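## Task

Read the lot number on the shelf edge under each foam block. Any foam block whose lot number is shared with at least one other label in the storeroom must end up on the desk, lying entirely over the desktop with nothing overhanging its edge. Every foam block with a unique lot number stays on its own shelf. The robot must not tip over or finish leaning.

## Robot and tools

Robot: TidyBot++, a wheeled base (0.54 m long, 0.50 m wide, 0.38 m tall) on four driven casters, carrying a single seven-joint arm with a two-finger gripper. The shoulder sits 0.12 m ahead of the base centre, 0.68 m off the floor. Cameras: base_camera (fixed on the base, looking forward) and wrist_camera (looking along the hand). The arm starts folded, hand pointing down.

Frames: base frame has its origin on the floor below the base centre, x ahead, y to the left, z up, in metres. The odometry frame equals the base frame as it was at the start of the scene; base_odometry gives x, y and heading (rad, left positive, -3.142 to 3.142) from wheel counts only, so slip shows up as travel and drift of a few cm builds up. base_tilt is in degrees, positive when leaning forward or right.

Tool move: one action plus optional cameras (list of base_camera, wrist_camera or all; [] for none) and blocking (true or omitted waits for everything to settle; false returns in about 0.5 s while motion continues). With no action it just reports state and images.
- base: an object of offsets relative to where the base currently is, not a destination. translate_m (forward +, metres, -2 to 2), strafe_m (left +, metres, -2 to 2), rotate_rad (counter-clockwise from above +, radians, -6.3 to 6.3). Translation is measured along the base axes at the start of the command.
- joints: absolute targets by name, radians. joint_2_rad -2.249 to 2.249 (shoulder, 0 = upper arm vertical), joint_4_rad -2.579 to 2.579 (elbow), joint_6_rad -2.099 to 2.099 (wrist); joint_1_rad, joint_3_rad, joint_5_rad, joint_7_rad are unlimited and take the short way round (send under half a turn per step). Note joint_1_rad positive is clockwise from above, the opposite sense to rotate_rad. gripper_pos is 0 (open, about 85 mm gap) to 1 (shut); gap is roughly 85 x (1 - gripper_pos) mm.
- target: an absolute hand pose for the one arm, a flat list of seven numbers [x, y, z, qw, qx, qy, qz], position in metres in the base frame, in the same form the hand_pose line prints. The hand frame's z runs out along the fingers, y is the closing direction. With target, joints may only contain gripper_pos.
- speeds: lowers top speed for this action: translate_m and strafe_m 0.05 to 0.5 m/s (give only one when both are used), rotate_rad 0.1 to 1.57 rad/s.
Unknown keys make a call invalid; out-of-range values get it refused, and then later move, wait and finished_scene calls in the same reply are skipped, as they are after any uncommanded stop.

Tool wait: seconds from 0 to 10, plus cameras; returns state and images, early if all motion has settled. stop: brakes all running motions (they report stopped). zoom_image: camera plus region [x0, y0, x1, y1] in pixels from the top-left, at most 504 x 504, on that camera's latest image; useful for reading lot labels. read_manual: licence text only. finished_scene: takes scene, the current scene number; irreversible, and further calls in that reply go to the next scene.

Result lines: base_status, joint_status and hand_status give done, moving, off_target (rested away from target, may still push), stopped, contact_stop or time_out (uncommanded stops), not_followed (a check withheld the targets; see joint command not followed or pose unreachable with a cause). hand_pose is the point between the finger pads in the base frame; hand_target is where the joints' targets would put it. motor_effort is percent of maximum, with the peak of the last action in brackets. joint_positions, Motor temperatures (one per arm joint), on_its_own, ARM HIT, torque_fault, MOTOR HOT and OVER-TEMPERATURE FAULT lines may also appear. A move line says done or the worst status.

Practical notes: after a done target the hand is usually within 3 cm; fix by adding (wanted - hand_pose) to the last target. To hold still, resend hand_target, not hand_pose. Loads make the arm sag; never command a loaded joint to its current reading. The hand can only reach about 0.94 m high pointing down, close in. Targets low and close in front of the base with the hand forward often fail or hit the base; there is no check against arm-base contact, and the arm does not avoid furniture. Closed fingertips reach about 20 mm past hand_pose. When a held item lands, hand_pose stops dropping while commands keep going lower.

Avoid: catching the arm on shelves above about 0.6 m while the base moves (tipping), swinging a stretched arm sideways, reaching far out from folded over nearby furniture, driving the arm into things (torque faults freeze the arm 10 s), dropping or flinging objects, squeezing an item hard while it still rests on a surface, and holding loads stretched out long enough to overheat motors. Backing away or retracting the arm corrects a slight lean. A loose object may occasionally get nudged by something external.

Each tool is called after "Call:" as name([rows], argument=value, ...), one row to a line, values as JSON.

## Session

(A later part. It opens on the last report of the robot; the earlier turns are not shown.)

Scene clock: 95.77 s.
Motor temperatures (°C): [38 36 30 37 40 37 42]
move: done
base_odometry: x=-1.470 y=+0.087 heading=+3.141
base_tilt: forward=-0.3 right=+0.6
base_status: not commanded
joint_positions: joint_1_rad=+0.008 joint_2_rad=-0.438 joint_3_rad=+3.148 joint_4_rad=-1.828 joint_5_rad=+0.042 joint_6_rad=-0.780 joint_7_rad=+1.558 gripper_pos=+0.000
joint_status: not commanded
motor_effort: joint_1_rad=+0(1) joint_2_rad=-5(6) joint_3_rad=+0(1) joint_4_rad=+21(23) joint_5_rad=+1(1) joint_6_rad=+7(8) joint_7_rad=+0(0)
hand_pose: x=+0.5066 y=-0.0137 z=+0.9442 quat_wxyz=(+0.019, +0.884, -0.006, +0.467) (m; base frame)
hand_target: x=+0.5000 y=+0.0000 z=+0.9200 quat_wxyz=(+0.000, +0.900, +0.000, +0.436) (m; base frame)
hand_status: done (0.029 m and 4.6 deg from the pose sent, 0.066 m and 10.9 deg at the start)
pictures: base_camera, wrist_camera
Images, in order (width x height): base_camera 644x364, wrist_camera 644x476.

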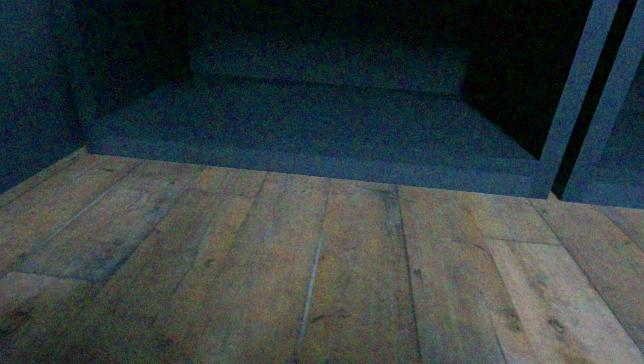

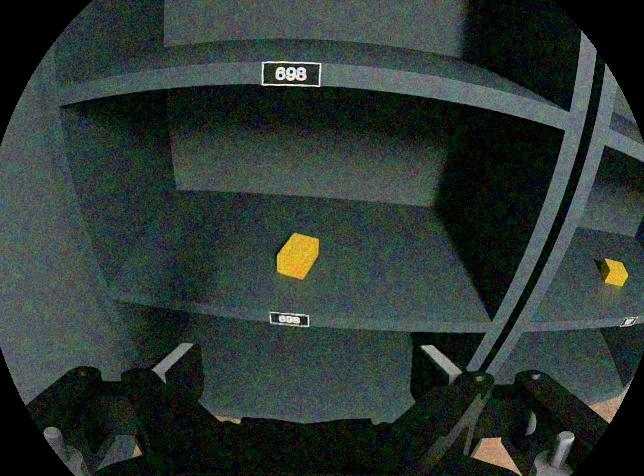

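Call:
move(target=[0.6,0.087,0.73,0.08,0.874,-0.154,0.455])

Call:
move(base={"translate_m":0.29})

Scene clock: 98.87 s.
Motor temperatures (°C): [38 36 30 37 40 37 42]
move: done
base_odometry: x=-1.470 y=+0.087 heading=+3.141
base_tilt: forward=-0.3 right=+0.6
base_status: not commanded
joint_positions: joint_1_rad=+1.423 joint_2_rad=-0.612 joint_3_rad=+1.714 joint_4_rad=-2.054 joint_5_rad=-0.404 joint_6_rad=-0.336 joint_7_rad=+1.385 gripper_pos=+0.000
joint_status: not commanded
motor_effort: joint_1_rad=-1(1) joint_2_rad=+13(14) joint_3_rad=+11(11) joint_4_rad=+16(22) joint_5_rad=+1(2) joint_6_rad=+7(8) joint_7_rad=+0(1)
hand_pose: x=+0.5969 y=+0.0882 z=+0.7368 quat_wxyz=(+0.099, +0.886, -0.112, +0.439) (m; base frame)
hand_target: x=+0.6000 y=+0.0870 z=+0.7300 quat_wxyz=(+0.080, +0.874, -0.154, +0.455) (m; base frame)
hand_status: done (0.008 m and 5.8 deg from the pose sent, 0.254 m and 18.5 deg at the start)
pictures: base_camera, wrist_camera
Images, in order (width x height): base_camera 644x364, wrist_camera 644x476.

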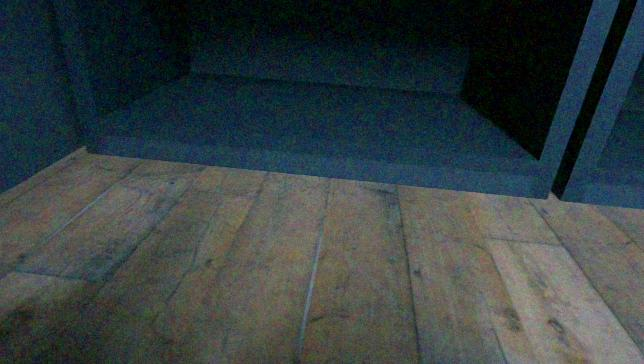

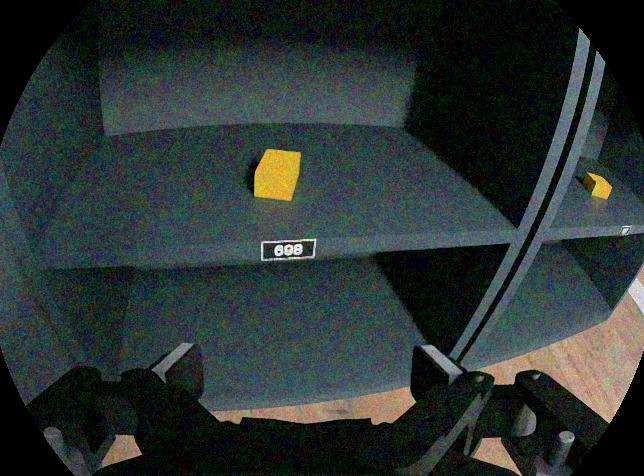

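Scene clock: 100.77 s.
Motor temperatures (°C): [38 36 30 37 40 37 42]
move: done
base_odometry: x=-1.760 y=+0.087 heading=-3.141
base_tilt: forward=-0.3 right=+0.6
base_status: done
joint_positions: joint_1_rad=+1.431 joint_2_rad=-0.613 joint_3_rad=+1.712 joint_4_rad=-2.057 joint_5_rad=-0.406 joint_6_rad=-0.329 joint_7_rad=+1.384 gripper_pos=+0.000
joint_status: not commanded
motor_effort: joint_1_rad=+0(2) joint_2_rad=+13(15) joint_3_rad=+11(11) joint_4_rad=+17(18) joint_5_rad=+1(2) joint_6_rad=+7(8) joint_7_rad=+0(1)
hand_pose: x=+0.5977 y=+0.0845 z=+0.7364 quat_wxyz=(+0.101, +0.885, -0.116, +0.440) (m; base frame)
hand_target: x=+0.6000 y=+0.0870 z=+0.7300 quat_wxyz=(+0.080, +0.874, -0.154, +0.455) (m; base frame)
hand_status: not commanded
pictures: base_camera, wrist_camera
Images, in order (width x height): base_camera 644x364, wrist_camera 644x476.

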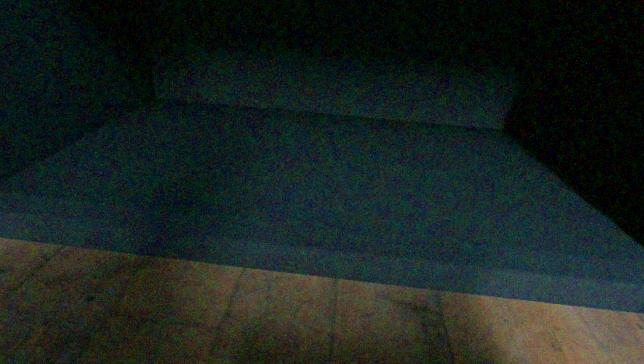

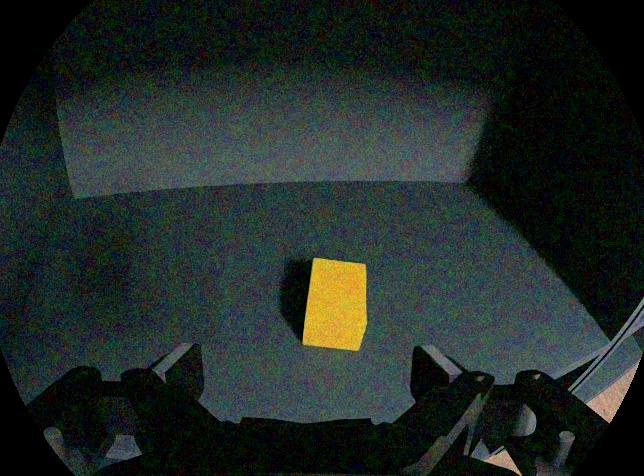

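Call:
move(target=[0.66,0.033,0.68,0.08,0.874,-0.154,0.455], cameras=["wrist_camera"])

Scene clock: 102.70 s.
Motor temperatures (°C): [38 36 30 37 40 37 42]
move: done
base_odometry: x=-1.760 y=+0.087 heading=-3.141
base_tilt: forward=-0.3 right=+0.6
base_status: not commanded
joint_positions: joint_1_rad=+1.917 joint_2_rad=-0.523 joint_3_rad=+1.244 joint_4_rad=-2.071 joint_5_rad=-0.336 joint_6_rad=-0.043 joint_7_rad=+1.280 gripper_pos=+0.000
joint_status: not commanded
motor_effort: joint_1_rad=+0(1) joint_2_rad=+19(19) joint_3_rad=+9(11) joint_4_rad=+15(17) joint_5_rad=+1(1) joint_6_rad=+7(7) joint_7_rad=+0(1)
hand_pose: x=+0.6608 y=+0.0386 z=+0.6815 quat_wxyz=(+0.077, +0.877, -0.163, +0.446) (m; base frame)
hand_target: x=+0.6600 y=+0.0330 z=+0.6800 quat_wxyz=(+0.080, +0.874, -0.154, +0.455) (m; base frame)
hand_status: done (0.006 m and 1.5 deg from the pose sent, 0.099 m and 5.4 deg at the start)
pictures: wrist_camera
Images, in order (width x height): wrist_camera 644x476.

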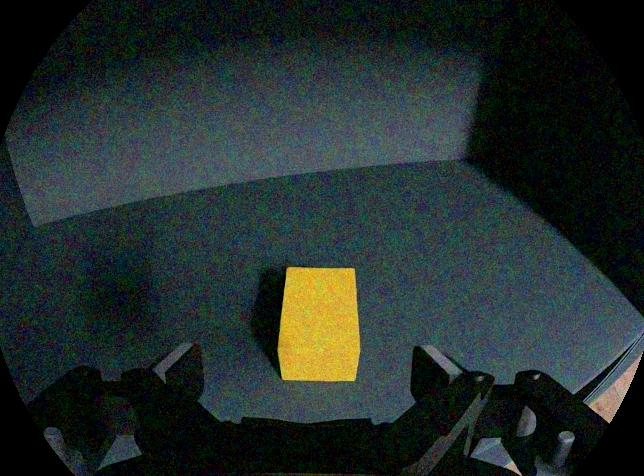

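Call:
move(target=[0.7,0.012,0.662,0.08,0.874,-0.154,0.455], cameras=["wrist_camera"])

Call:
move(target=[0.74,-0.005,0.638,0.08,0.874,-0.154,0.455], cameras=["wrist_camera"])

Scene clock: 104.20 s.
Motor temperatures (°C): [38 36 30 37 40 37 42]
move: done
base_odometry: x=-1.760 y=+0.087 heading=-3.141
base_tilt: forward=-0.3 right=+0.6
base_status: not commanded
joint_positions: joint_1_rad=+2.177 joint_2_rad=-0.523 joint_3_rad=+1.035 joint_4_rad=-2.055 joint_5_rad=-0.158 joint_6_rad=+0.022 joint_7_rad=+1.139 gripper_pos=+0.000
joint_status: not commanded
motor_effort: joint_1_rad=+0(1) joint_2_rad=+21(22) joint_3_rad=+8(9) joint_4_rad=+15(16) joint_5_rad=+1(1) joint_6_rad=+7(7) joint_7_rad=+0(1)
hand_pose: x=+0.6817 y=+0.0032 z=+0.6519 quat_wxyz=(+0.082, +0.880, -0.178, +0.432) (m; base frame)
hand_target: x=+0.7000 y=+0.0120 z=+0.6620 quat_wxyz=(+0.080, +0.874, -0.154, +0.455) (m; base frame)
hand_status: done (0.023 m and 3.9 deg from the pose sent, 0.051 m and 1.5 deg at the start)
pictures: wrist_camera
Images, in order (width x height): wrist_camera 644x476.

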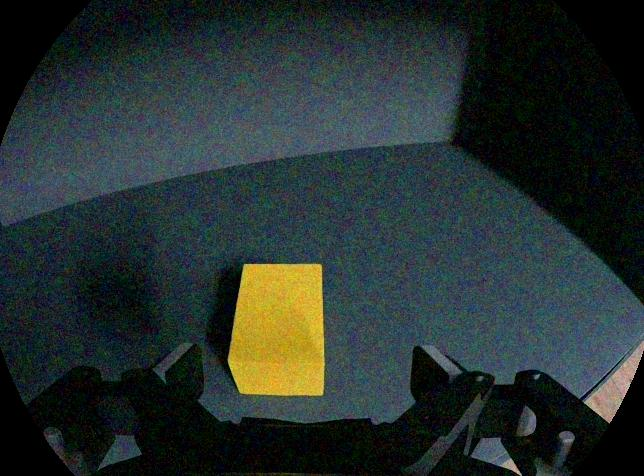

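Scene clock: 105.40 s.
Motor temperatures (°C): [38 36 30 37 40 37 42]
move: done
base_odometry: x=-1.760 y=+0.087 heading=-3.141
base_tilt: forward=-0.3 right=+0.6
base_status: not commanded
joint_positions: joint_1_rad=+2.370 joint_2_rad=-0.581 joint_3_rad=+0.889 joint_4_rad=-1.980 joint_5_rad=-0.006 joint_6_rad=+0.071 joint_7_rad=+0.998 gripper_pos=+0.000
joint_status: not commanded
motor_effort: joint_1_rad=+0(1) joint_2_rad=+26(27) joint_3_rad=+8(9) joint_4_rad=+14(15) joint_5_rad=+1(1) joint_6_rad=+6(7) joint_7_rad=+0(1)
hand_pose: x=+0.7217 y=-0.0166 z=+0.6360 quat_wxyz=(+0.084, +0.877, -0.182, +0.437) (m; base frame)
hand_target: x=+0.7400 y=-0.0050 z=+0.6380 quat_wxyz=(+0.080, +0.874, -0.154, +0.455) (m; base frame)
hand_status: done (0.022 m and 3.8 deg from the pose sent, 0.061 m and 3.9 deg at the start)
pictures: wrist_camera
Images, in order (width x height): wrist_camera 644x476.

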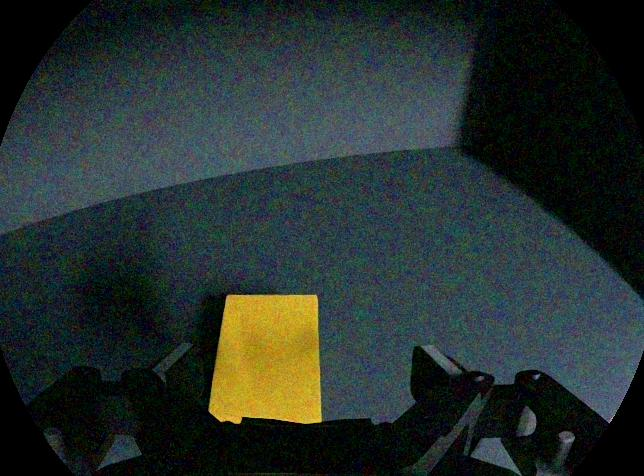

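Call:
move(target=[0.742,0.013,0.64,0.08,0.874,-0.154,0.455], cameras=["wrist_camera"])

Scene clock: 106.33 s.
Motor temperatures (°C): [38 36 30 37 40 37 42]
move: done
base_odometry: x=-1.760 y=+0.087 heading=-3.141
base_tilt: forward=-0.3 right=+0.6
base_status: not commanded
joint_positions: joint_1_rad=+2.343 joint_2_rad=-0.592 joint_3_rad=+0.891 joint_4_rad=-1.955 joint_5_rad=-0.036 joint_6_rad=+0.071 joint_7_rad=+1.025 gripper_pos=+0.000
joint_status: not commanded
motor_effort: joint_1_rad=-1(2) joint_2_rad=+26(27) joint_3_rad=+9(10) joint_4_rad=+15(15) joint_5_rad=+0(1) joint_6_rad=+7(7) joint_7_rad=+0(0)
hand_pose: x=+0.7327 y=+0.0028 z=+0.6426 quat_wxyz=(+0.078, +0.875, -0.166, +0.447) (m; base frame)
hand_target: x=+0.7420 y=+0.0130 z=+0.6400 quat_wxyz=(+0.080, +0.874, -0.154, +0.455) (m; base frame)
hand_status: done (0.014 m and 1.7 deg from the pose sent, 0.036 m and 3.8 deg at the start)
pictures: wrist_camera
Images, in order (width x height): wrist_camera 644x476.

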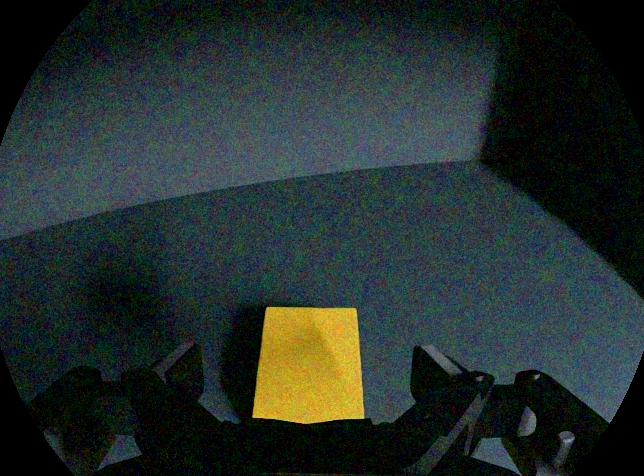

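Call:
move(target=[0.770,0.003,0.628,0.08,0.874,-0.154,0.455], cameras=[])

Call:
move(joints={"gripper_pos":0.6}, cameras=["wrist_camera"])

Scene clock: 107.40 s.
Motor temperatures (°C): [38 36 30 37 40 37 42]
move: done
base_odometry: x=-1.760 y=+0.087 heading=-3.141
base_tilt: forward=-0.3 right=+0.6
base_status: not commanded
joint_positions: joint_1_rad=+2.426 joint_2_rad=-0.636 joint_3_rad=+0.828 joint_4_rad=-1.887 joint_5_rad=-0.036 joint_6_rad=+0.071 joint_7_rad=+1.025 gripper_pos=+0.000
joint_status: not commanded
motor_effort: joint_1_rad=+0(1) joint_2_rad=+29(30) joint_3_rad=+9(9) joint_4_rad=+15(15) joint_5_rad=+0(1) joint_6_rad=+6(7) joint_7_rad=-1(1)
hand_pose: x=+0.7592 y=-0.0030 z=+0.6339 quat_wxyz=(+0.080, +0.874, -0.166, +0.449) (m; base frame)
hand_target: x=+0.7700 y=+0.0030 z=+0.6280 quat_wxyz=(+0.080, +0.874, -0.154, +0.455) (m; base frame)
hand_status: done (0.014 m and 1.6 deg from the pose sent, 0.040 m and 1.7 deg at the start)
pictures: none
No camera images: "cameras" was empty.

Scene clock: 108.27 s.
Motor temperatures (°C): [38 36 30 37 40 37 42]
move: done
base_odometry: x=-1.760 y=+0.087 heading=-3.141
base_tilt: forward=-0.3 right=+0.6
base_status: not commanded
joint_positions: joint_1_rad=+2.426 joint_2_rad=-0.636 joint_3_rad=+0.828 joint_4_rad=-1.887 joint_5_rad=-0.036 joint_6_rad=+0.071 joint_7_rad=+1.025 gripper_pos=+0.600
joint_status: all done
motor_effort: joint_1_rad=+0(1) joint_2_rad=+29(30) joint_3_rad=+9(9) joint_4_rad=+14(15) joint_5_rad=+0(1) joint_6_rad=+6(7) joint_7_rad=+0(1)
hand_pose: x=+0.7592 y=-0.0030 z=+0.6339 quat_wxyz=(+0.080, +0.874, -0.166, +0.449) (m; base frame)
hand_target: x=+0.7700 y=+0.0030 z=+0.6280 quat_wxyz=(+0.080, +0.874, -0.154, +0.455) (m; base frame)
hand_status: not commanded
pictures: wrist_camera
Images, in order (width x height): wrist_camera 644x476.

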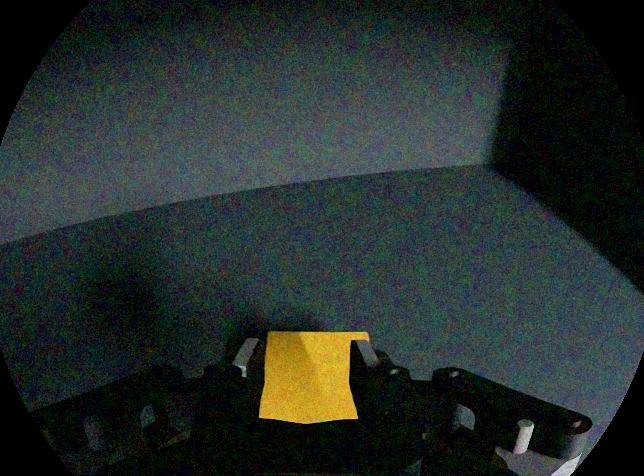

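Call:
move(joints={"gripper_pos":0.0}, cameras=[])

Call:
move(target=[0.760,0.005,0.596,0.08,0.874,-0.154,0.455], cameras=["wrist_camera"])

Scene clock: 114.30 s.
Motor temperatures (°C): [38 36 30 37 40 37 42]
move: done
base_odometry: x=-1.760 y=+0.087 heading=-3.141
base_tilt: forward=-0.3 right=+0.6
base_status: not commanded
joint_positions: joint_1_rad=+2.426 joint_2_rad=-0.636 joint_3_rad=+0.828 joint_4_rad=-1.887 joint_5_rad=-0.036 joint_6_rad=+0.071 joint_7_rad=+1.025 gripper_pos=+0.000
joint_status: all done
motor_effort: joint_1_rad=-1(1) joint_2_rad=+28(30) joint_3_rad=+9(9) joint_4_rad=+15(15) joint_5_rad=+0(1) joint_6_rad=+7(7) joint_7_rad=+0(1)
hand_pose: x=+0.7592 y=-0.0030 z=+0.6339 quat_wxyz=(+0.080, +0.874, -0.166, +0.449) (m; base frame)
hand_target: x=+0.7700 y=+0.0030 z=+0.6280 quat_wxyz=(+0.080, +0.874, -0.154, +0.455) (m; base frame)
hand_status: not commanded
pictures: none
No camera images: "cameras" was empty.

Scene clock: 115.43 s.
Motor temperatures (°C): [38 36 30 37 40 37 42]
move: done
base_odometry: x=-1.760 y=+0.087 heading=-3.141
base_tilt: forward=-0.3 right=+0.6
base_status: not commanded
joint_positions: joint_1_rad=+2.419 joint_2_rad=-0.716 joint_3_rad=+0.845 joint_4_rad=-1.911 joint_5_rad=+0.072 joint_6_rad=+0.143 joint_7_rad=+0.836 gripper_pos=+0.000
joint_status: not commanded
motor_effort: joint_1_rad=+0(1) joint_2_rad=+30(32) joint_3_rad=+10(11) joint_4_rad=+12(15) joint_5_rad=+0(1) joint_6_rad=+6(6) joint_7_rad=-1(1)
hand_pose: x=+0.7601 y=-0.0045 z=+0.6040 quat_wxyz=(+0.081, +0.871, -0.178, +0.451) (m; base frame)
hand_target: x=+0.7600 y=+0.0050 z=+0.5960 quat_wxyz=(+0.080, +0.874, -0.154, +0.455) (m; base frame)
hand_status: done (0.012 m and 2.9 deg from the pose sent, 0.039 m and 1.6 deg at the start)
pictures: wrist_camera
Images, in order (width x height): wrist_camera 644x476.

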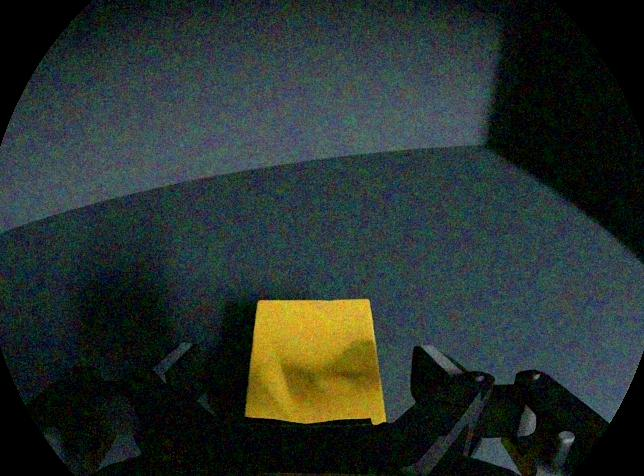

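Call:
move(target=[0.785,-0.002,0.59,0.08,0.874,-0.154,0.455], cameras=["wrist_camera"])

Call:
move(joints={"gripper_pos":0.6}, cameras=["wrist_camera"])

Scene clock: 116.50 s.
Motor temperatures (°C): [38 36 30 37 40 37 42]
move: done
base_odometry: x=-1.760 y=+0.087 heading=-3.141
base_tilt: forward=-0.3 right=+0.6
base_status: not commanded
joint_positions: joint_1_rad=+2.470 joint_2_rad=-0.735 joint_3_rad=+0.808 joint_4_rad=-1.867 joint_5_rad=+0.072 joint_6_rad=+0.143 joint_7_rad=+0.836 gripper_pos=+0.000
joint_status: not commanded
motor_effort: joint_1_rad=+0(2) joint_2_rad=+31(32) joint_3_rad=+10(10) joint_4_rad=+13(14) joint_5_rad=+0(0) joint_6_rad=+5(6) joint_7_rad=+0(1)
hand_pose: x=+0.7768 y=-0.0097 z=+0.6008 quat_wxyz=(+0.077, +0.869, -0.182, +0.454) (m; base frame)
hand_target: x=+0.7850 y=-0.0020 z=+0.5900 quat_wxyz=(+0.080, +0.874, -0.154, +0.455) (m; base frame)
hand_status: done (0.016 m and 3.2 deg from the pose sent, 0.029 m and 2.9 deg at the start)
pictures: wrist_camera
Images, in order (width x height): wrist_camera 644x476.

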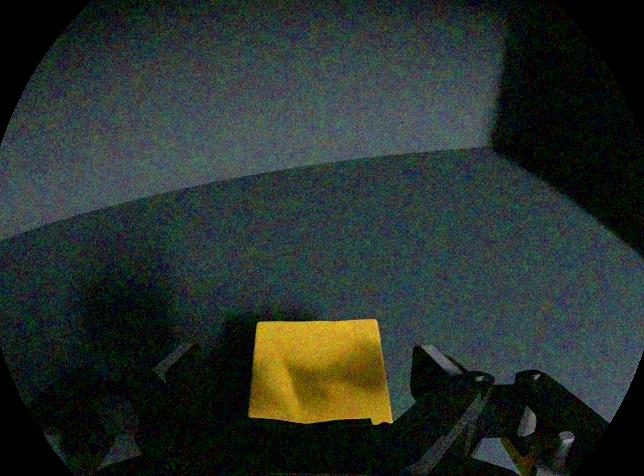

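Scene clock: 117.37 s.
Motor temperatures (°C): [38 36 30 37 40 37 42]
move: done
base_odometry: x=-1.760 y=+0.087 heading=-3.141
base_tilt: forward=-0.3 right=+0.6
base_status: not commanded
joint_positions: joint_1_rad=+2.471 joint_2_rad=-0.735 joint_3_rad=+0.808 joint_4_rad=-1.867 joint_5_rad=+0.072 joint_6_rad=+0.143 joint_7_rad=+0.836 gripper_pos=+0.600
joint_status: all done
motor_effort: joint_1_rad=+0(2) joint_2_rad=+29(32) joint_3_rad=+9(10) joint_4_rad=+13(14) joint_5_rad=+0(0) joint_6_rad=+5(6) joint_7_rad=+0(1)
hand_pose: x=+0.7768 y=-0.0105 z=+0.6008 quat_wxyz=(+0.078, +0.869, -0.182, +0.454) (m; base frame)
hand_target: x=+0.7850 y=-0.0020 z=+0.5900 quat_wxyz=(+0.080, +0.874, -0.154, +0.455) (m; base frame)
hand_status: not commanded
pictures: wrist_camera
Images, in order (width x height): wrist_camera 644x476.

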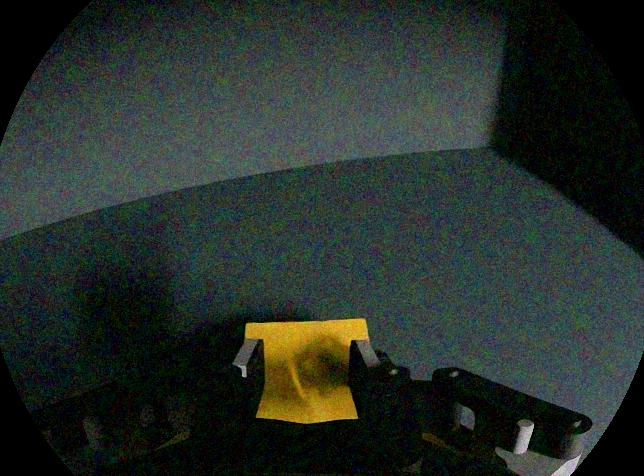

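Call:
move(joints={"gripper_pos":0.0}, cameras=[])

Call:
move(target=[0.785,0.0,0.575,0.08,0.874,-0.154,0.455], cameras=[])

Call:
move(target=[0.785,0.0,0.56,0.08,0.874,-0.154,0.455], cameras=["wrist_camera"])

Scene clock: 118.50 s.
Motor temperatures (°C): [38 36 30 37 40 37 42]
move: done
base_odometry: x=-1.760 y=+0.087 heading=-3.141
base_tilt: forward=-0.3 right=+0.6
base_status: not commanded
joint_positions: joint_1_rad=+2.471 joint_2_rad=-0.738 joint_3_rad=+0.808 joint_4_rad=-1.866 joint_5_rad=+0.072 joint_6_rad=+0.143 joint_7_rad=+0.836 gripper_pos=+0.000
joint_status: all done
motor_effort: joint_1_rad=+0(1) joint_2_rad=+31(33) joint_3_rad=+10(10) joint_4_rad=+13(14) joint_5_rad=+0(0) joint_6_rad=+6(6) joint_7_rad=+0(1)
hand_pose: x=+0.7770 y=-0.0103 z=+0.5995 quat_wxyz=(+0.078, +0.869, -0.181, +0.453) (m; base frame)
hand_target: x=+0.7850 y=-0.0020 z=+0.5900 quat_wxyz=(+0.080, +0.874, -0.154, +0.455) (m; base frame)
hand_status: not commanded
pictures: none
No camera images: "cameras" was empty.

Scene clock: 119.27 s.
Motor temperatures (°C): [38 36 30 37 40 37 42]
move: done
base_odometry: x=-1.760 y=+0.087 heading=-3.141
base_tilt: forward=-0.3 right=+0.6
base_status: not commanded
joint_positions: joint_1_rad=+2.471 joint_2_rad=-0.781 joint_3_rad=+0.810 joint_4_rad=-1.866 joint_5_rad=+0.098 joint_6_rad=+0.163 joint_7_rad=+0.784 gripper_pos=+0.000
joint_status: not commanded
motor_effort: joint_1_rad=+0(1) joint_2_rad=+32(34) joint_3_rad=+10(11) joint_4_rad=+14(14) joint_5_rad=+0(0) joint_6_rad=+5(6) joint_7_rad=+0(1)
hand_pose: x=+0.7778 y=-0.0099 z=+0.5811 quat_wxyz=(+0.082, +0.871, -0.182, +0.449) (m; base frame)
hand_target: x=+0.7850 y=+0.0000 z=+0.5750 quat_wxyz=(+0.080, +0.874, -0.154, +0.455) (m; base frame)
hand_status: done (0.014 m and 3.3 deg from the pose sent, 0.028 m and 3.2 deg at the start)
pictures: none
No camera images: "cameras" was empty.

Scene clock: 120.03 s.
Motor temperatures (°C): [38 36 30 37 40 37 42]
move: done
base_odometry: x=-1.760 y=+0.087 heading=-3.141
base_tilt: forward=-0.3 right=+0.6
base_status: not commanded
joint_positions: joint_1_rad=+2.471 joint_2_rad=-0.822 joint_3_rad=+0.819 joint_4_rad=-1.866 joint_5_rad=+0.126 joint_6_rad=+0.193 joint_7_rad=+0.726 gripper_pos=+0.000
joint_status: not commanded
motor_effort: joint_1_rad=-1(1) joint_2_rad=+32(34) joint_3_rad=+11(11) joint_4_rad=+12(13) joint_5_rad=+0(1) joint_6_rad=+5(6) joint_7_rad=+0(1)
hand_pose: x=+0.7807 y=-0.0113 z=+0.5674 quat_wxyz=(+0.083, +0.870, -0.183, +0.450) (m; base frame)
hand_target: x=+0.7850 y=+0.0000 z=+0.5600 quat_wxyz=(+0.080, +0.874, -0.154, +0.455) (m; base frame)
hand_status: done (0.014 m and 3.5 deg from the pose sent, 0.024 m and 3.3 deg at the start)
pictures: wrist_camera
Images, in order (width x height): wrist_camera 644x476.

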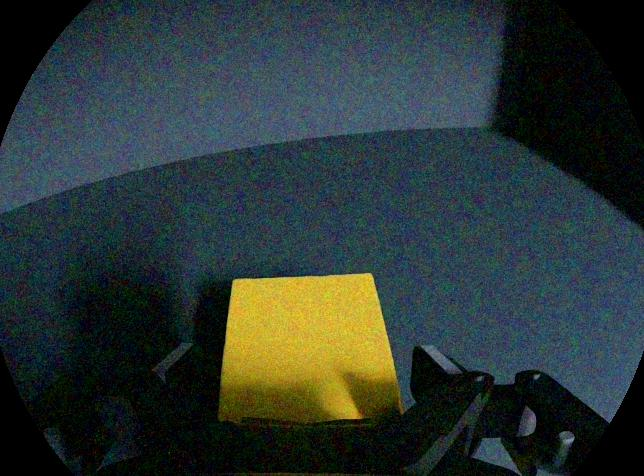

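Call:
move(joints={"gripper_pos":0.6}, cameras=["wrist_camera"])

Scene clock: 121.00 s.
Motor temperatures (°C): [38 36 30 37 40 37 42]
move: off_target
base_odometry: x=-1.760 y=+0.087 heading=-3.141
base_tilt: forward=-0.3 right=+0.6
base_status: not commanded
joint_positions: joint_1_rad=+2.471 joint_2_rad=-0.823 joint_3_rad=+0.821 joint_4_rad=-1.866 joint_5_rad=+0.126 joint_6_rad=+0.198 joint_7_rad=+0.726 gripper_pos=+0.385
joint_status: gripper_pos off_target (ended at +0.385, target +0.600)
motor_effort: joint_1_rad=+0(2) joint_2_rad=+31(33) joint_3_rad=+11(11) joint_4_rad=+11(12) joint_5_rad=+0(0) joint_6_rad=+5(6) joint_7_rad=+0(1)
hand_pose: x=+0.7817 y=-0.0114 z=+0.5687 quat_wxyz=(+0.082, +0.869, -0.183, +0.452) (m; base frame)
hand_target: x=+0.7850 y=+0.0000 z=+0.5600 quat_wxyz=(+0.080, +0.874, -0.154, +0.455) (m; base frame)
hand_status: not commanded
pictures: wrist_camera
Images, in order (width x height): wrist_camera 644x476.

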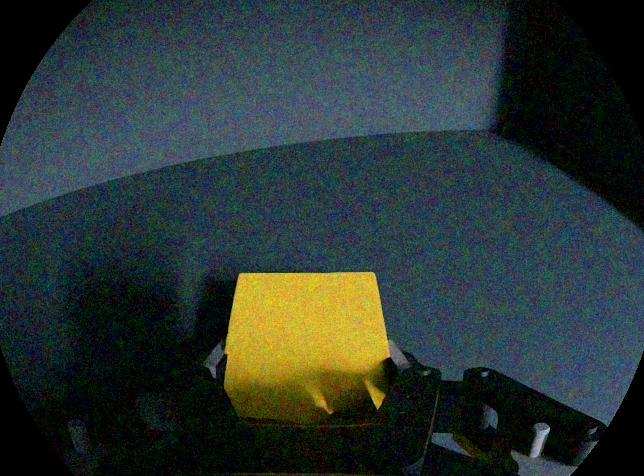

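Call:
move(target=[0.775,0.0,0.64,0.08,0.874,-0.154,0.455], cameras=["wrist_camera"])

Call:
move(base={"translate_m":-0.6}, cameras=[])

Call:
move(target=[0.5,0.0,0.95,0.0,0.866,0.0,0.5], cameras=["wrist_camera"])

Scene clock: 122.77 s.
Motor temperatures (°C): [38 36 30 37 40 37 42]
move: done
base_odometry: x=-1.760 y=+0.087 heading=-3.141
base_tilt: forward=-0.3 right=+0.6
base_status: not commanded
joint_positions: joint_1_rad=+2.471 joint_2_rad=-0.633 joint_3_rad=+0.815 joint_4_rad=-1.858 joint_5_rad=-0.018 joint_6_rad=+0.113 joint_7_rad=+1.057 gripper_pos=+0.385
joint_status: not commanded
motor_effort: joint_1_rad=+0(1) joint_2_rad=+30(35) joint_3_rad=+9(12) joint_4_rad=+16(16) joint_5_rad=+0(0) joint_6_rad=+7(7) joint_7_rad=+0(1)
hand_pose: x=+0.7792 y=-0.0152 z=+0.6535 quat_wxyz=(+0.085, +0.864, -0.150, +0.473) (m; base frame)
hand_target: x=+0.7750 y=+0.0000 z=+0.6400 quat_wxyz=(+0.080, +0.874, -0.154, +0.455) (m; base frame)
hand_status: done (0.021 m and 2.4 deg from the pose sent, 0.073 m and 3.3 deg at the start)
pictures: wrist_camera
Images, in order (width x height): wrist_camera 644x476.

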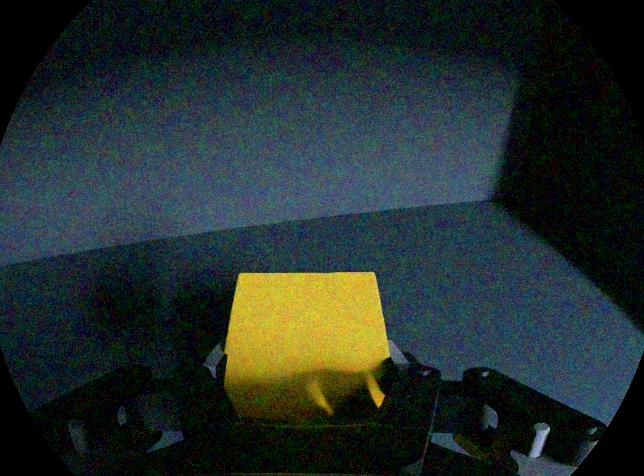

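Scene clock: 125.53 s.
Motor temperatures (°C): [38 36 30 37 40 37 42]
move: done
base_odometry: x=-1.160 y=+0.088 heading=-3.140
base_tilt: forward=-0.3 right=+0.6
base_status: done
joint_positions: joint_1_rad=+2.469 joint_2_rad=-0.632 joint_3_rad=+0.812 joint_4_rad=-1.853 joint_5_rad=-0.018 joint_6_rad=+0.107 joint_7_rad=+1.059 gripper_pos=+0.385
joint_status: not commanded
motor_effort: joint_1_rad=+0(2) joint_2_rad=+29(32) joint_3_rad=+9(10) joint_4_rad=+15(17) joint_5_rad=+0(1) joint_6_rad=+7(8) joint_7_rad=+0(1)
hand_pose: x=+0.7803 y=-0.0121 z=+0.6544 quat_wxyz=(+0.084, +0.865, -0.148, +0.472) (m; base frame)
hand_target: x=+0.7750 y=+0.0000 z=+0.6400 quat_wxyz=(+0.080, +0.874, -0.154, +0.455) (m; base frame)
hand_status: not commanded
pictures: none
No camera images: "cameras" was empty.

Scene clock: 128.17 s.
Motor temperatures (°C): [38 36 30 37 40 37 42]
move: done
base_odometry: x=-1.160 y=+0.088 heading=-3.140
base_tilt: forward=-0.3 right=+0.6
base_status: not commanded
joint_positions: joint_1_rad=+1.638 joint_2_rad=+0.674 joint_3_rad=+0.480 joint_4_rad=-1.855 joint_5_rad=+1.134 joint_6_rad=-1.259 joint_7_rad=+0.581 gripper_pos=+0.385
joint_status: not commanded
motor_effort: joint_1_rad=-1(3) joint_2_rad=-8(32) joint_3_rad=-7(9) joint_4_rad=+18(20) joint_5_rad=+7(7) joint_6_rad=+5(7) joint_7_rad=+0(1)
hand_pose: x=+0.5012 y=+0.0146 z=+0.9512 quat_wxyz=(-0.024, +0.871, +0.011, +0.491) (m; base frame)
hand_target: x=+0.5000 y=+0.0000 z=+0.9500 quat_wxyz=(+0.000, +0.866, +0.000, +0.500) (m; base frame)
hand_status: done (0.015 m and 3.2 deg from the pose sent, 0.408 m and 19.8 deg at the start)
pictures: wrist_camera
Images, in order (width x height): wrist_camera 644x476.

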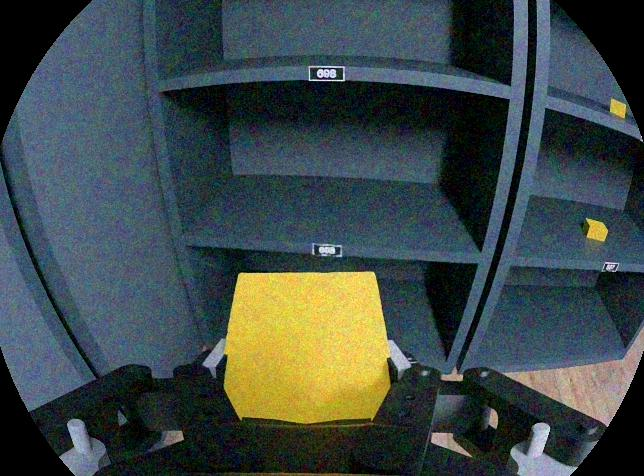

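Call:
move(base={"translate_m":-1.25,"strafe_m":0.07,"rotate_rad":-1.572}, cameras=["wrist_camera"])

Call:
move(base={"translate_m":0.32}, cameras=[])

Call:
move(target=[0.68,0.0,0.87,0.0,0.887,0.0,0.462])

Scene clock: 132.80 s.
Motor temperatures (°C): [38 36 30 37 40 37 42]
move: done
base_odometry: x=+0.090 y=+0.019 heading=+1.570
base_tilt: forward=-0.3 right=+0.6
base_status: done
joint_positions: joint_1_rad=+1.628 joint_2_rad=+0.680 joint_3_rad=+0.476 joint_4_rad=-1.856 joint_5_rad=+1.137 joint_6_rad=-1.270 joint_7_rad=+0.581 gripper_pos=+0.385
joint_status: not commanded
motor_effort: joint_1_rad=-1(2) joint_2_rad=-9(11) joint_3_rad=-7(8) joint_4_rad=+17(19) joint_5_rad=+7(7) joint_6_rad=+4(6) joint_7_rad=+0(1)
hand_pose: x=+0.4996 y=+0.0148 z=+0.9510 quat_wxyz=(-0.024, +0.871, +0.013, +0.490) (m; base frame)
hand_target: x=+0.5000 y=+0.0000 z=+0.9500 quat_wxyz=(+0.000, +0.866, +0.000, +0.500) (m; base frame)
hand_status: not commanded
pictures: wrist_camera
Images, in order (width x height): wrist_camera 644x476.

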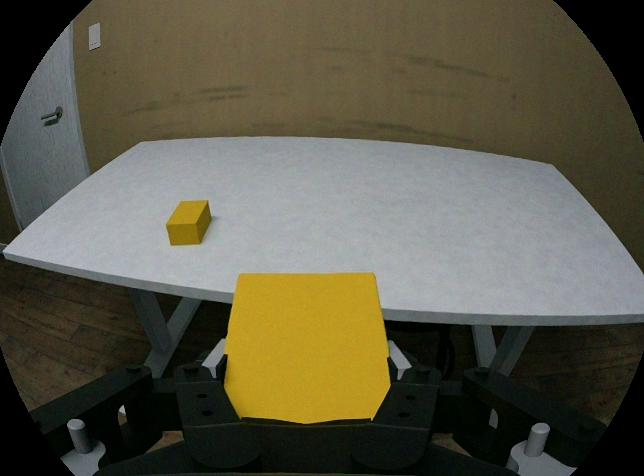

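Scene clock: 134.77 s.
Motor temperatures (°C): [38 36 30 37 40 37 42]
move: done
base_odometry: x=+0.091 y=+0.339 heading=+1.569
base_tilt: forward=-0.3 right=+0.6
base_status: done
joint_positions: joint_1_rad=+1.628 joint_2_rad=+0.680 joint_3_rad=+0.474 joint_4_rad=-1.856 joint_5_rad=+1.137 joint_6_rad=-1.270 joint_7_rad=+0.581 gripper_pos=+0.385
joint_status: not commanded
motor_effort: joint_1_rad=-1(1) joint_2_rad=-9(10) joint_3_rad=-7(9) joint_4_rad=+18(18) joint_5_rad=+7(7) joint_6_rad=+5(5) joint_7_rad=+0(1)
hand_pose: x=+0.4993 y=+0.0153 z=+0.9515 quat_wxyz=(-0.024, +0.871, +0.014, +0.491) (m; base frame)
hand_target: x=+0.5000 y=+0.0000 z=+0.9500 quat_wxyz=(+0.000, +0.866, +0.000, +0.500) (m; base frame)
hand_status: not commanded
pictures: none
No camera images: "cameras" was empty.

Scene clock: 138.40 s.
Motor temperatures (°C): [38 36 30 37 40 37 42]
move: done
base_odometry: x=+0.091 y=+0.339 heading=+1.569
base_tilt: forward=-0.3 right=+0.6
base_status: not commanded
joint_positions: joint_1_rad=+0.006 joint_2_rad=-0.001 joint_3_rad=+3.144 joint_4_rad=-1.749 joint_5_rad=+0.064 joint_6_rad=-0.496 joint_7_rad=+1.535 gripper_pos=+0.385
joint_status: not commanded
motor_effort: joint_1_rad=+0(10) joint_2_rad=-21(26) joint_3_rad=+0(12) joint_4_rad=+21(22) joint_5_rad=+1(7) joint_6_rad=+7(29) joint_7_rad=+0(2)
hand_pose: x=+0.6713 y=-0.0125 z=+0.8531 quat_wxyz=(+0.020, +0.901, -0.001, +0.434) (m; base frame)
hand_target: x=+0.6800 y=+0.0000 z=+0.8700 quat_wxyz=(+0.000, +0.887, +0.000, +0.462) (m; base frame)
hand_status: done (0.023 m and 4.3 deg from the pose sent, 0.199 m and 5.0 deg at the start)
pictures: base_camera, wrist_camera
Images, in order (width x height): base_camera 644x364, wrist_camera 644x476.

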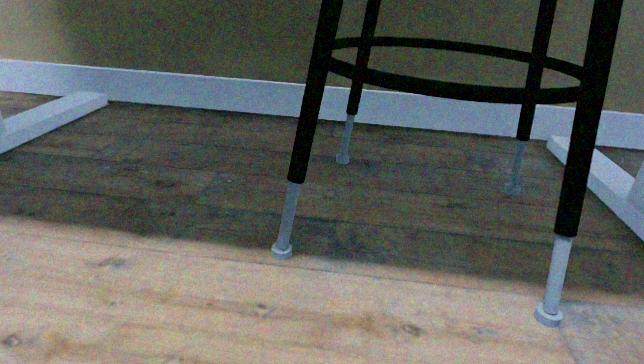

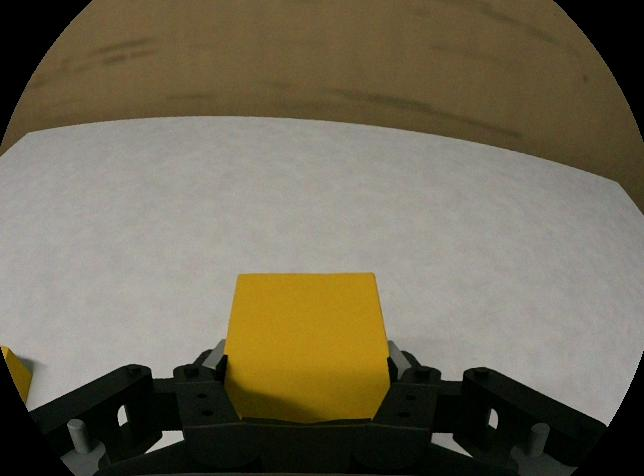

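Call:
move(target=[0.69,0.01,0.81,0.0,0.887,0.0,0.462], cameras=[])

Call:
move(target=[0.69,0.01,0.785,0.0,0.884,0.0,0.467], cameras=[])

Call:
move(target=[0.69,0.01,0.768,0.0,0.884,0.0,0.467], cameras=["wrist_camera"])

Scene clock: 140.87 s.
Motor temperatures (°C): [38 36 30 37 40 37 42]
move: done
base_odometry: x=+0.091 y=+0.339 heading=+1.569
base_tilt: forward=-0.3 right=+0.6
base_status: not commanded
joint_positions: joint_1_rad=-0.036 joint_2_rad=+0.038 joint_3_rad=+3.154 joint_4_rad=-1.862 joint_5_rad=+0.062 joint_6_rad=-0.300 joint_7_rad=+1.507 gripper_pos=+0.385
joint_status: not commanded
motor_effort: joint_1_rad=+0(1) joint_2_rad=-21(23) joint_3_rad=+0(1) joint_4_rad=+20(22) joint_5_rad=+1(1) joint_6_rad=+8(8) joint_7_rad=+0(1)
hand_pose: x=+0.6843 y=+0.0096 z=+0.8173 quat_wxyz=(+0.002, +0.891, +0.005, +0.454) (m; base frame)
hand_target: x=+0.6900 y=+0.0100 z=+0.8100 quat_wxyz=(+0.000, +0.887, +0.000, +0.462) (m; base frame)
hand_status: done (0.009 m and 1.2 deg from the pose sent, 0.052 m and 4.3 deg at the start)
pictures: none
No camera images: "cameras" was empty.

Scene clock: 142.00 s.
Motor temperatures (°C): [38 36 30 37 40 37 42]
move: done
base_odometry: x=+0.091 y=+0.339 heading=+1.569
base_tilt: forward=-0.3 right=+0.6
base_status: not commanded
joint_positions: joint_1_rad=-0.087 joint_2_rad=+0.056 joint_3_rad=+3.210 joint_4_rad=-1.934 joint_5_rad=+0.062 joint_6_rad=-0.191 joint_7_rad=+1.490 gripper_pos=+0.385
joint_status: not commanded
motor_effort: joint_1_rad=-1(1) joint_2_rad=-22(23) joint_3_rad=+0(0) joint_4_rad=+20(22) joint_5_rad=+1(1) joint_6_rad=+8(8) joint_7_rad=+0(1)
hand_pose: x=+0.6857 y=+0.0085 z=+0.7959 quat_wxyz=(-0.002, +0.887, -0.003, +0.463) (m; base frame)
hand_target: x=+0.6900 y=+0.0100 z=+0.7850 quat_wxyz=(+0.000, +0.884, +0.000, +0.467) (m; base frame)
hand_status: done (0.012 m and 0.7 deg from the pose sent, 0.033 m and 1.8 deg at the start)
pictures: none
No camera images: "cameras" was empty.

Scene clock: 143.03 s.
Motor temperatures (°C): [38 36 30 37 40 37 42]
move: done
base_odometry: x=+0.091 y=+0.339 heading=+1.569
base_tilt: forward=-0.3 right=+0.6
base_status: not commanded
joint_positions: joint_1_rad=-0.137 joint_2_rad=+0.074 joint_3_rad=+3.267 joint_4_rad=-1.972 joint_5_rad=+0.062 joint_6_rad=-0.130 joint_7_rad=+1.490 gripper_pos=+0.385
joint_status: not commanded
motor_effort: joint_1_rad=-1(1) joint_2_rad=-22(23) joint_3_rad=+0(0) joint_4_rad=+19(21) joint_5_rad=+1(1) joint_6_rad=+7(8) joint_7_rad=-1(1)
hand_pose: x=+0.6872 y=+0.0068 z=+0.7808 quat_wxyz=(+0.000, +0.885, -0.003, +0.465) (m; base frame)
hand_target: x=+0.6900 y=+0.0100 z=+0.7680 quat_wxyz=(+0.000, +0.884, +0.000, +0.467) (m; base frame)
hand_status: done (0.013 m and 0.5 deg from the pose sent, 0.028 m and 0.7 deg at the start)
pictures: wrist_camera
Images, in order (width x height): wrist_camera 644x476.

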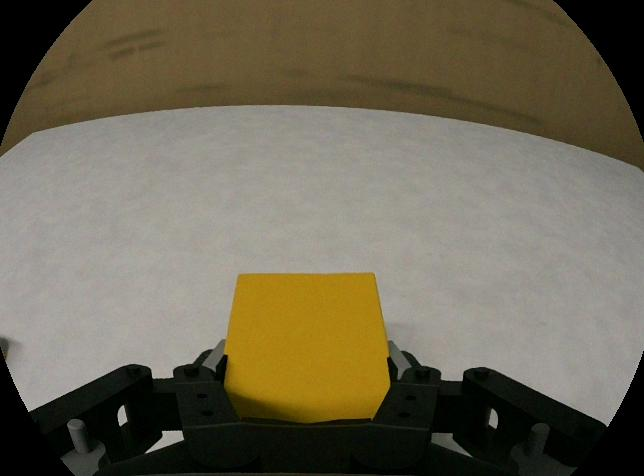

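Shadow close; continue down in small steps.

Call:
move(target=[0.69,0.01,0.757,0.0,0.884,0.0,0.467], cameras=[])

Call:
move(target=[0.69,0.01,0.746,0.0,0.884,0.0,0.467], cameras=["wrist_camera"])

Scene clock: 143.87 s.
Motor temperatures (°C): [38 36 30 37 40 37 42]
move: done
base_odometry: x=+0.091 y=+0.339 heading=+1.569
base_tilt: forward=-0.3 right=+0.6
base_status: not commanded
joint_positions: joint_1_rad=-0.153 joint_2_rad=+0.088 joint_3_rad=+3.286 joint_4_rad=-1.996 joint_5_rad=+0.055 joint_6_rad=-0.088 joint_7_rad=+1.505 gripper_pos=+0.385
joint_status: not commanded
motor_effort: joint_1_rad=-1(1) joint_2_rad=-22(23) joint_3_rad=+0(1) joint_4_rad=+19(20) joint_5_rad=+1(1) joint_6_rad=+7(8) joint_7_rad=+0(1)
hand_pose: x=+0.6882 y=+0.0063 z=+0.7708 quat_wxyz=(+0.003, +0.885, +0.001, +0.466) (m; base frame)
hand_target: x=+0.6900 y=+0.0100 z=+0.7570 quat_wxyz=(+0.000, +0.884, +0.000, +0.467) (m; base frame)
hand_status: done (0.014 m and 0.4 deg from the pose sent, 0.024 m and 0.5 deg at the start)
pictures: none
No camera images: "cameras" was empty.

Scene clock: 144.57 s.
Motor temperatures (°C): [38 36 30 37 40 37 42]
move: done
base_odometry: x=+0.091 y=+0.339 heading=+1.569
base_tilt: forward=-0.3 right=+0.6
base_status: not commanded
joint_positions: joint_1_rad=-0.153 joint_2_rad=+0.105 joint_3_rad=+3.286 joint_4_rad=-2.019 joint_5_rad=+0.034 joint_6_rad=-0.048 joint_7_rad=+1.532 gripper_pos=+0.385
joint_status: not commanded
motor_effort: joint_1_rad=-1(1) joint_2_rad=-22(23) joint_3_rad=+0(1) joint_4_rad=+19(21) joint_5_rad=+1(1) joint_6_rad=+7(8) joint_7_rad=+0(1)
hand_pose: x=+0.6889 y=+0.0074 z=+0.7598 quat_wxyz=(+0.004, +0.884, +0.005, +0.467) (m; base frame)
hand_target: x=+0.6900 y=+0.0100 z=+0.7460 quat_wxyz=(+0.000, +0.884, +0.000, +0.467) (m; base frame)
hand_status: done (0.014 m and 0.8 deg from the pose sent, 0.025 m and 0.4 deg at the start)
pictures: wrist_camera
Images, in order (width x height): wrist_camera 644x476.

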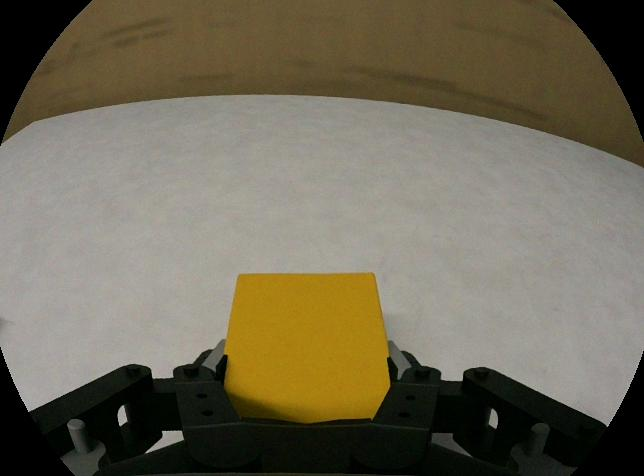

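Call:
move(target=[0.69,0.01,0.736,0.0,0.884,0.0,0.467], cameras=[])

Call:
move(target=[0.69,0.01,0.727,0.0,0.884,0.0,0.467], cameras=["wrist_camera"])

Scene clock: 145.33 s.
Motor temperatures (°C): [38 36 30 37 40 37 42]
move: done
base_odometry: x=+0.091 y=+0.339 heading=+1.569
base_tilt: forward=-0.3 right=+0.6
base_status: not commanded
joint_positions: joint_1_rad=-0.144 joint_2_rad=+0.109 joint_3_rad=+3.277 joint_4_rad=-2.034 joint_5_rad=+0.021 joint_6_rad=-0.010 joint_7_rad=+1.549 gripper_pos=+0.385
joint_status: not commanded
motor_effort: joint_1_rad=-1(1) joint_2_rad=-20(22) joint_3_rad=+0(1) joint_4_rad=+19(20) joint_5_rad=+1(1) joint_6_rad=+7(8) joint_7_rad=+0(0)
hand_pose: x=+0.6906 y=+0.0081 z=+0.7595 quat_wxyz=(+0.004, +0.880, +0.007, +0.475) (m; base frame)
hand_target: x=+0.6900 y=+0.0100 z=+0.7360 quat_wxyz=(+0.000, +0.884, +0.000, +0.467) (m; base frame)
hand_status: done (0.024 m and 1.4 deg from the pose sent, 0.024 m and 0.8 deg at the start)
pictures: none
No camera images: "cameras" was empty.

Scene clock: 146.20 s.
Motor temperatures (°C): [38 36 30 37 40 37 42]
move: off_target
base_odometry: x=+0.091 y=+0.339 heading=+1.569
base_tilt: forward=-0.3 right=+0.6
base_status: not commanded
joint_positions: joint_1_rad=-0.130 joint_2_rad=+0.110 joint_3_rad=+3.263 joint_4_rad=-2.048 joint_5_rad=+0.017 joint_6_rad=+0.023 joint_7_rad=+1.555 gripper_pos=+0.385
joint_status: not commanded
motor_effort: joint_1_rad=-1(2) joint_2_rad=-17(19) joint_3_rad=+0(1) joint_4_rad=+17(18) joint_5_rad=+1(1) joint_6_rad=+6(8) joint_7_rad=+0(1)
hand_pose: x=+0.6912 y=+0.0084 z=+0.7596 quat_wxyz=(+0.004, +0.876, +0.008, +0.483) (m; base frame)
hand_target: x=+0.6900 y=+0.0100 z=+0.7270 quat_wxyz=(+0.000, +0.884, +0.000, +0.467) (m; base frame)
hand_status: off_target (0.033 m and 2.3 deg from the pose sent, 0.033 m and 1.4 deg at the start)
pictures: wrist_camera
Images, in order (width x height): wrist_camera 644x476.

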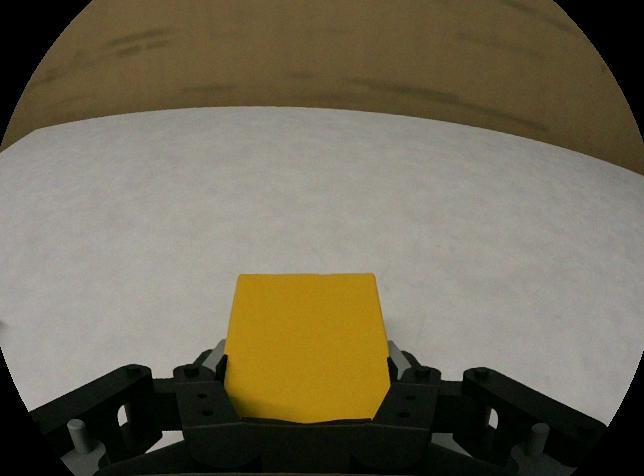

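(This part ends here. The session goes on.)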